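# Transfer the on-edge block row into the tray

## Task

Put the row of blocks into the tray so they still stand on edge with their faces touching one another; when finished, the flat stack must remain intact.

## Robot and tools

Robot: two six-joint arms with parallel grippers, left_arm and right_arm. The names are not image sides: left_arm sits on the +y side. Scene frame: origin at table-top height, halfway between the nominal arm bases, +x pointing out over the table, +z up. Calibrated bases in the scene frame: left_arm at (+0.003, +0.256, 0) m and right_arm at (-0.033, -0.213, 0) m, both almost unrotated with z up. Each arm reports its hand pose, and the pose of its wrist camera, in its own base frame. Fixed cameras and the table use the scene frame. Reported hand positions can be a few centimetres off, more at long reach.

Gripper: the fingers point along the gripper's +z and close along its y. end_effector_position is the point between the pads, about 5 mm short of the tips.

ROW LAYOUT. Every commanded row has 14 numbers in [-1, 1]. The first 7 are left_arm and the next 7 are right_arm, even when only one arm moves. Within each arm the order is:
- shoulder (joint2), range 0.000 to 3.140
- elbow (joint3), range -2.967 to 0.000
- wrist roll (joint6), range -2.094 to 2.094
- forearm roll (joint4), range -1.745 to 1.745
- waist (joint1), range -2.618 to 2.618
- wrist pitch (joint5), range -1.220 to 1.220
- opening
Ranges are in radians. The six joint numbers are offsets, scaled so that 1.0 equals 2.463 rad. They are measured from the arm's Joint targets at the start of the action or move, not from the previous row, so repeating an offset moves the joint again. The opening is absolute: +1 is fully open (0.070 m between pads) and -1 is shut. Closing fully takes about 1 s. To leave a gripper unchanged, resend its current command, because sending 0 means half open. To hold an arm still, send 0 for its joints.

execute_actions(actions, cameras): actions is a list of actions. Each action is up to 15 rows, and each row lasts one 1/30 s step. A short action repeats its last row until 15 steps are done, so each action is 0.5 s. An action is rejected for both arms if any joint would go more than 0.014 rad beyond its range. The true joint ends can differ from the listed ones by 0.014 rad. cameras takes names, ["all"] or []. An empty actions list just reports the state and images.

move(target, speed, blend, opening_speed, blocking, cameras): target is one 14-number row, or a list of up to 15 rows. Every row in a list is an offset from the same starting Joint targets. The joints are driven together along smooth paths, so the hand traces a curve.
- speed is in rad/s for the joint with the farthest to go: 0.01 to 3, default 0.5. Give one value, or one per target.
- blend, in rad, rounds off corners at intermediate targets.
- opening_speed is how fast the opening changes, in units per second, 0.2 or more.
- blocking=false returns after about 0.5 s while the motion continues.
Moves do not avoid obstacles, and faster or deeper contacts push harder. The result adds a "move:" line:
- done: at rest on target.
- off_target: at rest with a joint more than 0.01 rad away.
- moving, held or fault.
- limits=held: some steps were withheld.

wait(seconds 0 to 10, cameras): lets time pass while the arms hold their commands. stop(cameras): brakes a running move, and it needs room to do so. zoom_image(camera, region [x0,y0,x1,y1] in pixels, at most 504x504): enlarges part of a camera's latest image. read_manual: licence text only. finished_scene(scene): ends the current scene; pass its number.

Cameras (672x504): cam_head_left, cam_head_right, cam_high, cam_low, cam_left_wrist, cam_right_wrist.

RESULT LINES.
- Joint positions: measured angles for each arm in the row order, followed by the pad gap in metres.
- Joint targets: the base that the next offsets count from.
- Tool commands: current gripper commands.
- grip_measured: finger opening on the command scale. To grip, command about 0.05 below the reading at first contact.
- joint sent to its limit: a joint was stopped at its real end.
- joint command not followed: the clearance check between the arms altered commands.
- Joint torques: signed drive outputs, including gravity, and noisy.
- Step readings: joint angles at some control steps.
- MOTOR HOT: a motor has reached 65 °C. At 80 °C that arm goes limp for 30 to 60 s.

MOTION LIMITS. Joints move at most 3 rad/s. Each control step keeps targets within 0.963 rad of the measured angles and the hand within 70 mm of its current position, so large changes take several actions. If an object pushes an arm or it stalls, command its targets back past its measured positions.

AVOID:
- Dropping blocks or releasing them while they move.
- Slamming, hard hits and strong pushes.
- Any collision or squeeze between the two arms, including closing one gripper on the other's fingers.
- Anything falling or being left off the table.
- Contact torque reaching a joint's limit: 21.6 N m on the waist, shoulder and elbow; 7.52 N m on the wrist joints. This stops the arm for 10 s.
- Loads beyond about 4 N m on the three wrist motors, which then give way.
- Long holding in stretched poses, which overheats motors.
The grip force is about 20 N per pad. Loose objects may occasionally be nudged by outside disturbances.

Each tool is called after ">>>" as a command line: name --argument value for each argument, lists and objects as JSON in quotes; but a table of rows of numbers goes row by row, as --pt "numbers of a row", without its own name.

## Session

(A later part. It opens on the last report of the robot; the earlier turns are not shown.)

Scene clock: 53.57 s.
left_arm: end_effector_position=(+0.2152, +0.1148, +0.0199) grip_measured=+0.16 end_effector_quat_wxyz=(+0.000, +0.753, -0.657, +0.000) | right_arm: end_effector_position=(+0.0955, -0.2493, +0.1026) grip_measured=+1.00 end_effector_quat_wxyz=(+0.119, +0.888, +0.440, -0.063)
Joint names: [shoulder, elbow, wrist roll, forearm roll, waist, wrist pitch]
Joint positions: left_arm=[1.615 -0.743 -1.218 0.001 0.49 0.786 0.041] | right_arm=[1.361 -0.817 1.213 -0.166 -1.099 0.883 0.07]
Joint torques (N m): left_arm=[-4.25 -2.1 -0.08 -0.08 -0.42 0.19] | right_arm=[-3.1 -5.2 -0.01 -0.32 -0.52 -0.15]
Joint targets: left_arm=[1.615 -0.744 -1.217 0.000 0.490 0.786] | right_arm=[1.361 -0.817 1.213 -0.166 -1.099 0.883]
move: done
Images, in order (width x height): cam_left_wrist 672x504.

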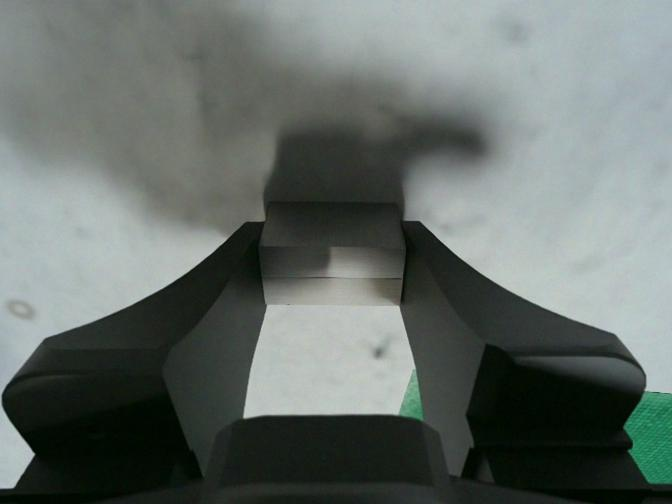

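>>> move --target '[-0.0095,-0.0085,0,0,0,0.018,0.06,0,0,0,0,0,0,1]' --speed 0.1 --cameras '["cam_left_wrist"]'

Scene clock: 54.70 s.
left_arm: end_effector_position=(+0.2156, +0.1150, +0.0300) grip_measured=+0.16 end_effector_quat_wxyz=(+0.000, +0.753, -0.657, +0.000) | right_arm: end_effector_position=(+0.0955, -0.2493, +0.1026) grip_measured=+1.00 end_effector_quat_wxyz=(+0.119, +0.888, +0.440, -0.063)
Joint names: [shoulder, elbow, wrist roll, forearm roll, waist, wrist pitch]
Joint positions: left_arm=[1.591 -0.765 -1.218 0.001 0.49 0.832 0.041] | right_arm=[1.361 -0.817 1.213 -0.166 -1.099 0.883 0.07]
Joint torques (N m): left_arm=[-4.18 -2.32 -0.12 -0.04 -0.62 -0.09] | right_arm=[-3.3 -5.08 0.02 -0.32 -0.13 -0.13]
Joint targets: left_arm=[1.591 -0.765 -1.217 0.000 0.490 0.831] | right_arm=[1.361 -0.817 1.213 -0.166 -1.099 0.883]
move: done
Images, in order (width x height): cam_left_wrist 672x504.

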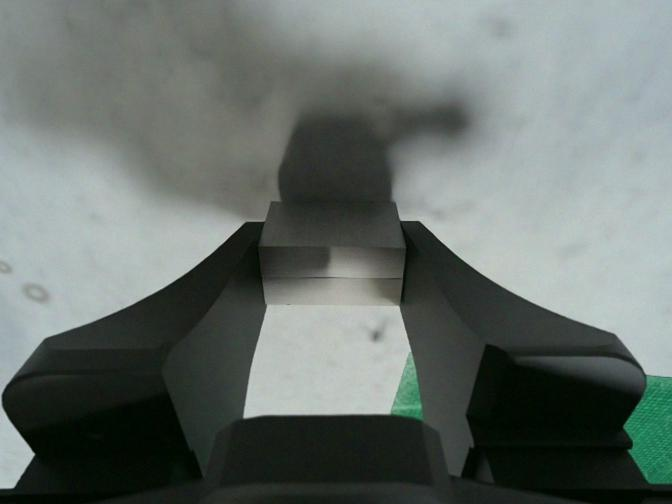

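>>> move --pt "-0.0411 -0.0471 0 0 0 0.0887 0.06 0 0 0 0 0 0 1" --pt "0.0074 -0.1026 -0.0244 0 -0.7292 0.0956 0.06 0 0 0 0 0 0 1" --speed '[0.3,0.9]' --cameras '["cam_left_wrist","cam_head_left","cam_high"]'

Scene clock: 59.20 s.
left_arm: end_effector_position=(+0.0734, -0.2697, +0.0799) grip_measured=+0.16 end_effector_quat_wxyz=(+0.000, +0.015, +1.000, +0.000) | right_arm: end_effector_position=(+0.0955, -0.2493, +0.1026) grip_measured=+1.00 end_effector_quat_wxyz=(+0.119, +0.888, +0.440, -0.063)
Joint names: [shoulder, elbow, wrist roll, forearm roll, waist, wrist pitch]
Joint positions: left_arm=[1.609 -1.017 -1.276 0.001 -1.306 1.066 0.041] | right_arm=[1.361 -0.817 1.213 -0.166 -1.099 0.883 0.07]
Joint torques (N m): left_arm=[-4.35 -2.8 -0.12 0.01 0.01 0.21] | right_arm=[-3.51 -5.19 -0.01 -0.3 -0.38 -0.15]
Joint targets: left_arm=[1.610 -1.017 -1.277 0.000 -1.306 1.066] | right_arm=[1.361 -0.817 1.213 -0.166 -1.099 0.883]
move: done
Images, in order (width x height): cam_head_left 672x504, cam_high 672x504, cam_left_wrist 672x504.

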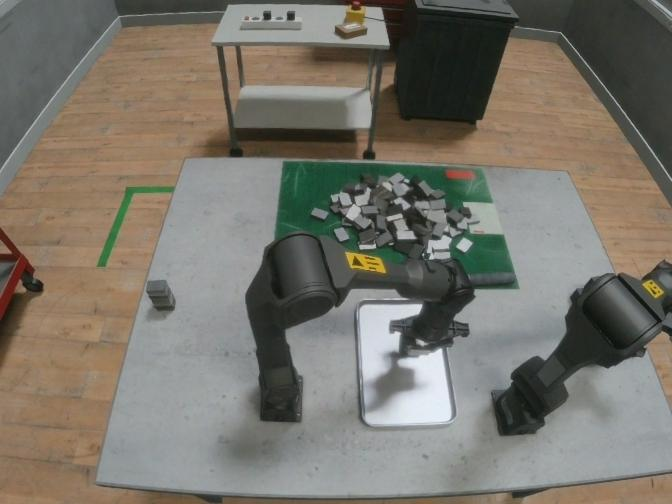

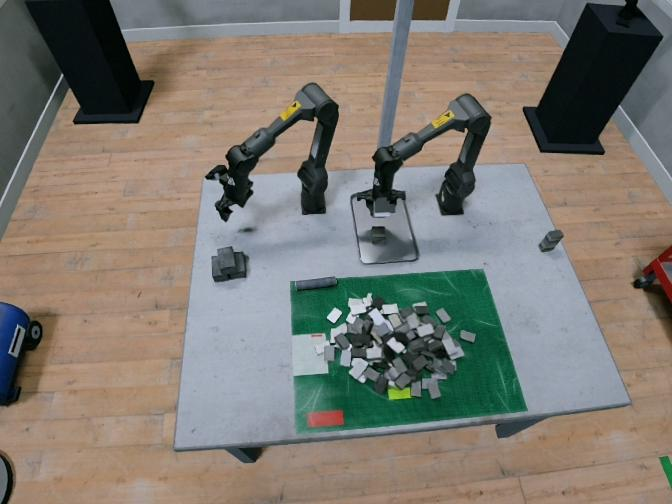

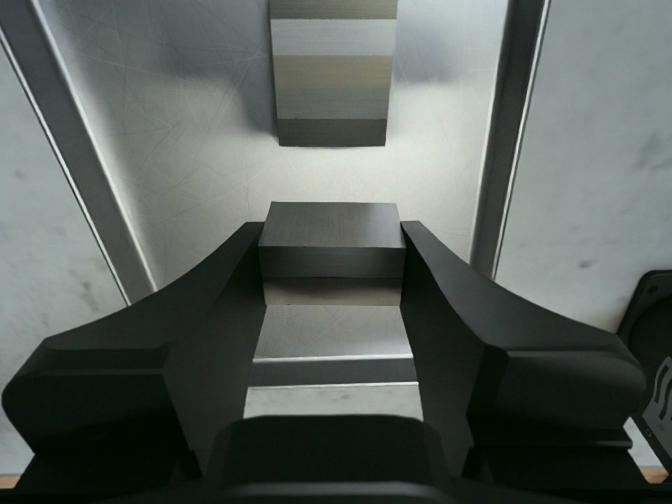

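>>> move --target '[0.0402,0.0485,0,0,0,-0.0891,0.06,0,0,0,0,0,0,1]' --speed 0.25 --cameras '["cam_left_wrist"]'

Scene clock: 60.70 s.
left_arm: end_effector_position=(+0.0733, -0.2694, +0.0256) grip_measured=+0.16 end_effector_quat_wxyz=(+0.000, +0.015, +1.000, +0.000) | right_arm: end_effector_position=(+0.0955, -0.2493, +0.1026) grip_measured=+1.00 end_effector_quat_wxyz=(+0.119, +0.888, +0.440, -0.063)
Joint names: [shoulder, elbow, wrist roll, forearm roll, waist, wrist pitch]
Joint positions: left_arm=[1.71 -0.897 -1.276 0.001 -1.306 0.846 0.041] | right_arm=[1.361 -0.817 1.213 -0.166 -1.099 0.883 0.07]
Joint torques (N m): left_arm=[-5.47 -2.49 -0.1 -0.02 -0.68 0.23] | right_arm=[-3.14 -5.1 0.03 -0.31 -0.32 -0.18]
Joint targets: left_arm=[1.709 -0.898 -1.277 0.000 -1.306 0.847] | right_arm=[1.361 -0.817 1.213 -0.166 -1.099 0.883]
move: done
Images, in order (width x height): cam_left_wrist 672x504.

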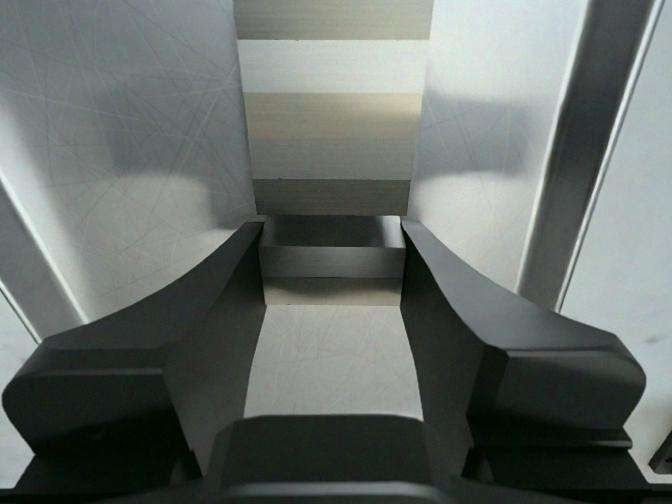

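>>> move --pt "0.0025 0.0023 0 0 0 -0.0048 0.06 0 0 0 0 0 0 1" --pt "0.0046 -0.0009 0.0099 0 0.0099 -0.0037 0.06 0 0 0 0 0 0 1" --speed '[0.05,0.05]' --cameras '["cam_left_wrist"]'

>>> zoom_image --camera "cam_left_wrist" --region '[220, 140, 450, 320]'

Scene clock: 62.33 s.
left_arm: end_effector_position=(+0.0803, -0.2695, +0.0234) grip_measured=+0.16 end_effector_quat_wxyz=(+0.000, +0.015, +1.000, +0.000) | right_arm: end_effector_position=(+0.0955, -0.2493, +0.1026) grip_measured=+1.00 end_effector_quat_wxyz=(+0.119, +0.888, +0.440, -0.063)
Joint names: [shoulder, elbow, wrist roll, forearm roll, waist, wrist pitch]
Joint positions: left_arm=[1.719 -0.899 -1.252 0.001 -1.282 0.837 0.041] | right_arm=[1.361 -0.817 1.213 -0.166 -1.099 0.883 0.07]
Joint torques (N m): left_arm=[-4.62 -2.56 -0.05 0.08 0.01 0.29] | right_arm=[-3.33 -5.12 -0.01 -0.34 -0.05 -0.15]
Joint targets: left_arm=[1.720 -0.900 -1.253 0.000 -1.281 0.838] | right_arm=[1.361 -0.817 1.213 -0.166 -1.099 0.883]
move: done
Images, in order (width x height): cam_left_wrist 672x504.

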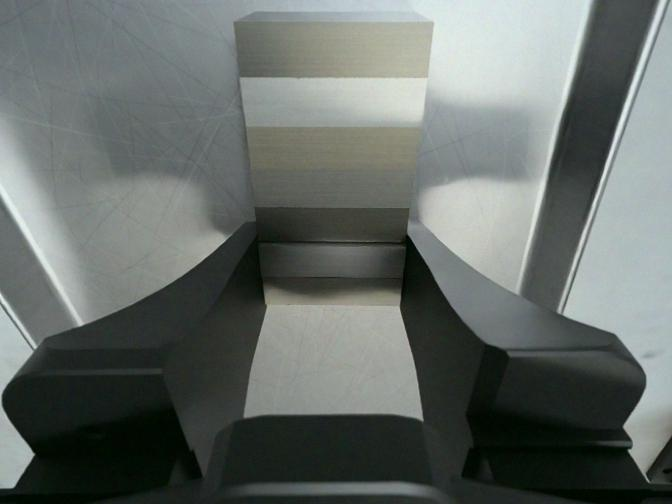

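Scaled by 2.191.

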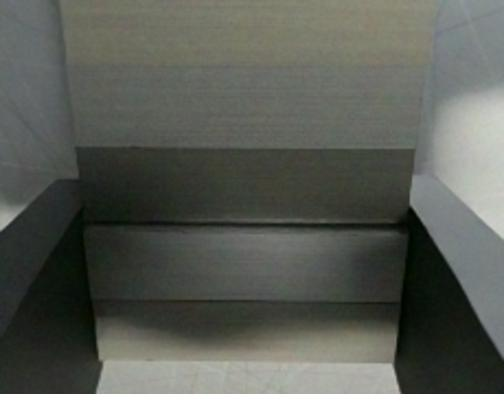

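>>> move --pt "0.0010 0.0009 0 0 0 -0.0019 0.06 0 0 0 0 0 0 1" --pt "0.0015 0.0002 0.0021 0 0.0021 -0.0017 0.06 0 0 0 0 0 0 1" --speed '[0.03,0.03]' --cameras '["cam_left_wrist"]'

>>> zoom_image --camera "cam_left_wrist" --region '[220, 140, 450, 320]'

Scene clock: 63.53 s.
left_arm: end_effector_position=(+0.0814, -0.2695, +0.0223) grip_measured=+0.16 end_effector_quat_wxyz=(+0.000, +0.015, +1.000, +0.000) | right_arm: end_effector_position=(+0.0955, -0.2493, +0.1026) grip_measured=+1.00 end_effector_quat_wxyz=(+0.119, +0.888, +0.440, -0.063)
Joint names: [shoulder, elbow, wrist roll, forearm roll, waist, wrist pitch]
Joint positions: left_arm=[1.723 -0.899 -1.248 0 -1.277 0.834 0.041] | right_arm=[1.361 -0.817 1.213 -0.166 -1.099 0.883 0.07]
Joint torques (N m): left_arm=[-3.88 -2.18 0.1 0.46 0.87 -0.37] | right_arm=[-3.34 -5.19 0.01 -0.3 -0.27 -0.17]
Joint targets: left_arm=[1.724 -0.900 -1.248 0.000 -1.276 0.833] | right_arm=[1.361 -0.817 1.213 -0.166 -1.099 0.883]
move: done
Images, in order (width x height): cam_left_wrist 672x504.

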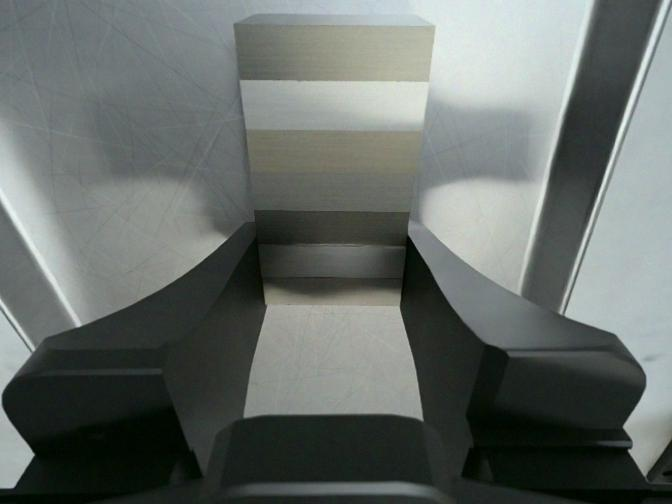

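Scaled by 2.191.

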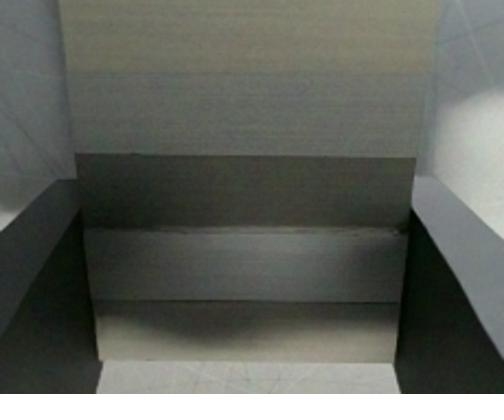

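>>> move --pt "0.0005 -0.0007 0.0021 0 0.0021 0.0002 0.06 0 0 0 0 0 0 1" --pt "0.0011 -0.0002 0.0021 0 0.0021 -0.0009 0.06 0 0 0 0 0 0 1" --speed '[0.02,0.02]' --cameras '["cam_left_wrist"]'

>>> zoom_image --camera "cam_left_wrist" --region '[220, 140, 450, 320]'

Scene clock: 64.63 s.
left_arm: end_effector_position=(+0.0833, -0.2692, +0.0218) grip_measured=+0.16 end_effector_quat_wxyz=(+0.000, +0.015, +1.000, +0.000) | right_arm: end_effector_position=(+0.0955, -0.2493, +0.1026) grip_measured=+1.00 end_effector_quat_wxyz=(+0.119, +0.888, +0.440, -0.063)
Joint names: [shoulder, elbow, wrist roll, forearm roll, waist, wrist pitch]
Joint positions: left_arm=[1.726 -0.9 -1.243 0.001 -1.271 0.833 0.041] | right_arm=[1.361 -0.817 1.213 -0.166 -1.099 0.883 0.07]
Joint torques (N m): left_arm=[-4.15 -1.64 0.05 0.29 0.5 -0.6] | right_arm=[-3.4 -5.21 0 -0.3 -0.14 -0.17]
Joint targets: left_arm=[1.726 -0.900 -1.242 0.000 -1.271 0.831] | right_arm=[1.361 -0.817 1.213 -0.166 -1.099 0.883]
move: done
Images, in order (width x height): cam_left_wrist 672x504.

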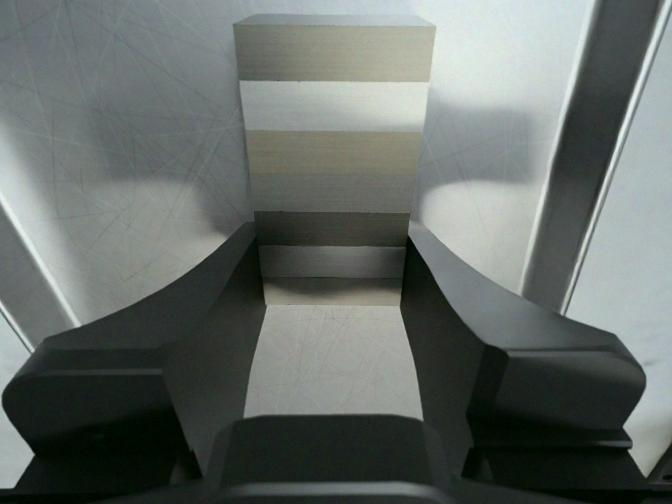

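Scaled by 2.191.

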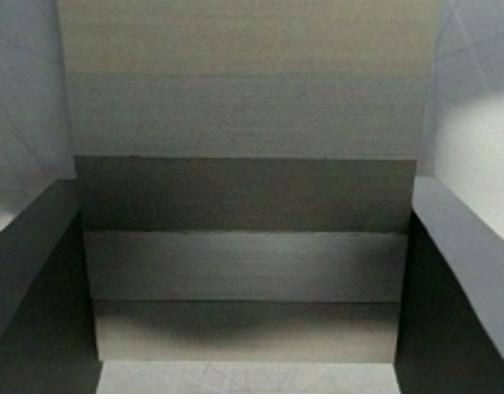

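>>> move --pt "0 0 0 0 0 0 0.9 0 0 0 0 0 0 1" --pt "-0.0402 -0.0485 0 0 0 0.0887 0.9 0 0 0 0 0 0 1" --speed '[0.2,0.3]' --opening_speed 0.4 --cameras '["cam_left_wrist","cam_head_left","cam_high"]'

>>> zoom_image --camera "cam_left_wrist" --region '[210, 0, 450, 240]'

Scene clock: 68.40 s.
left_arm: end_effector_position=(+0.0838, -0.2706, +0.0760) grip_measured=+0.90 end_effector_quat_wxyz=(+0.001, +0.014, +1.000, -0.001) | right_arm: end_effector_position=(+0.0955, -0.2493, +0.1026) grip_measured=+1.00 end_effector_quat_wxyz=(+0.119, +0.888, +0.440, -0.063)
Joint names: [shoulder, elbow, wrist roll, forearm roll, waist, wrist pitch]
Joint positions: left_arm=[1.626 -1.021 -1.243 0.001 -1.271 1.051 0.067] | right_arm=[1.361 -0.817 1.213 -0.166 -1.099 0.883 0.07]
Joint torques (N m): left_arm=[-3.92 -1.88 -0.11 -0.11 -0.65 -0.1] | right_arm=[-3.22 -5.15 0.02 -0.3 -0.12 -0.18]
Joint targets: left_arm=[1.627 -1.020 -1.242 0.000 -1.271 1.050] | right_arm=[1.361 -0.817 1.213 -0.166 -1.099 0.883]
move: done
Images, in order (width x height): cam_head_left 672x504, cam_high 672x504, cam_left_wrist 672x504.

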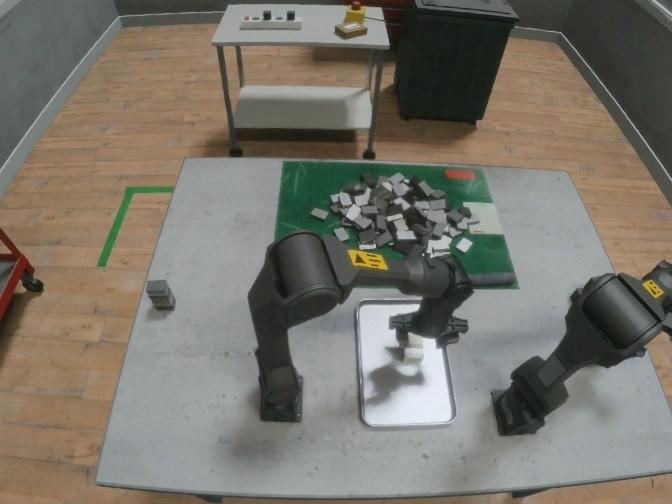

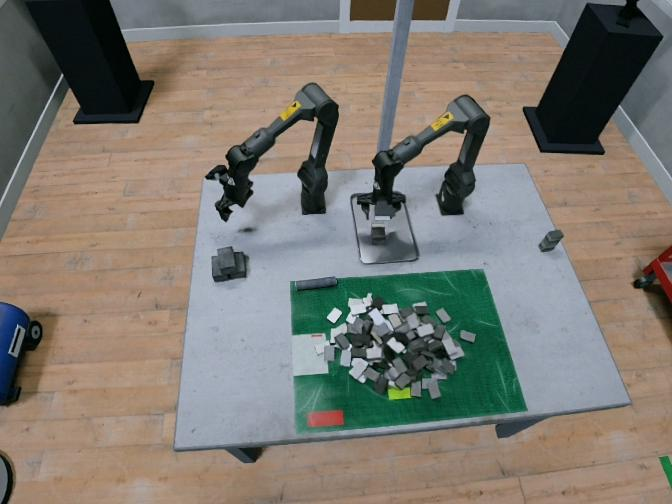

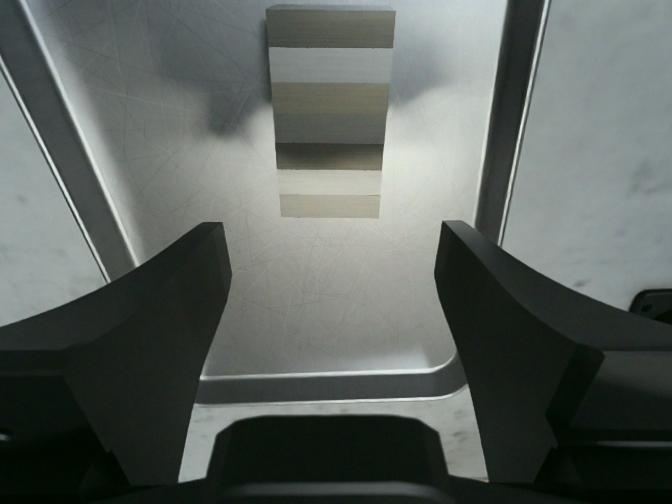

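Scaled by 2.100.

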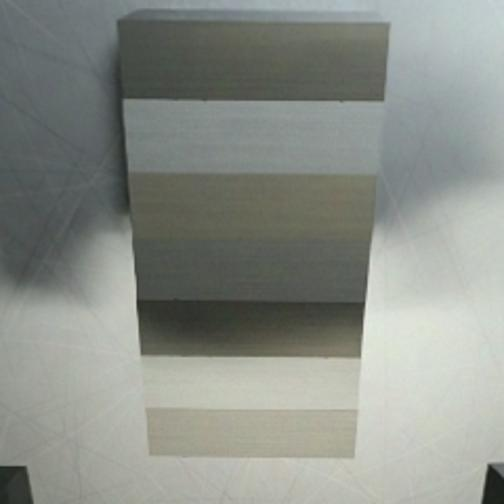

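>>> finished_scene --scene 2

The scene is finished: the task was done.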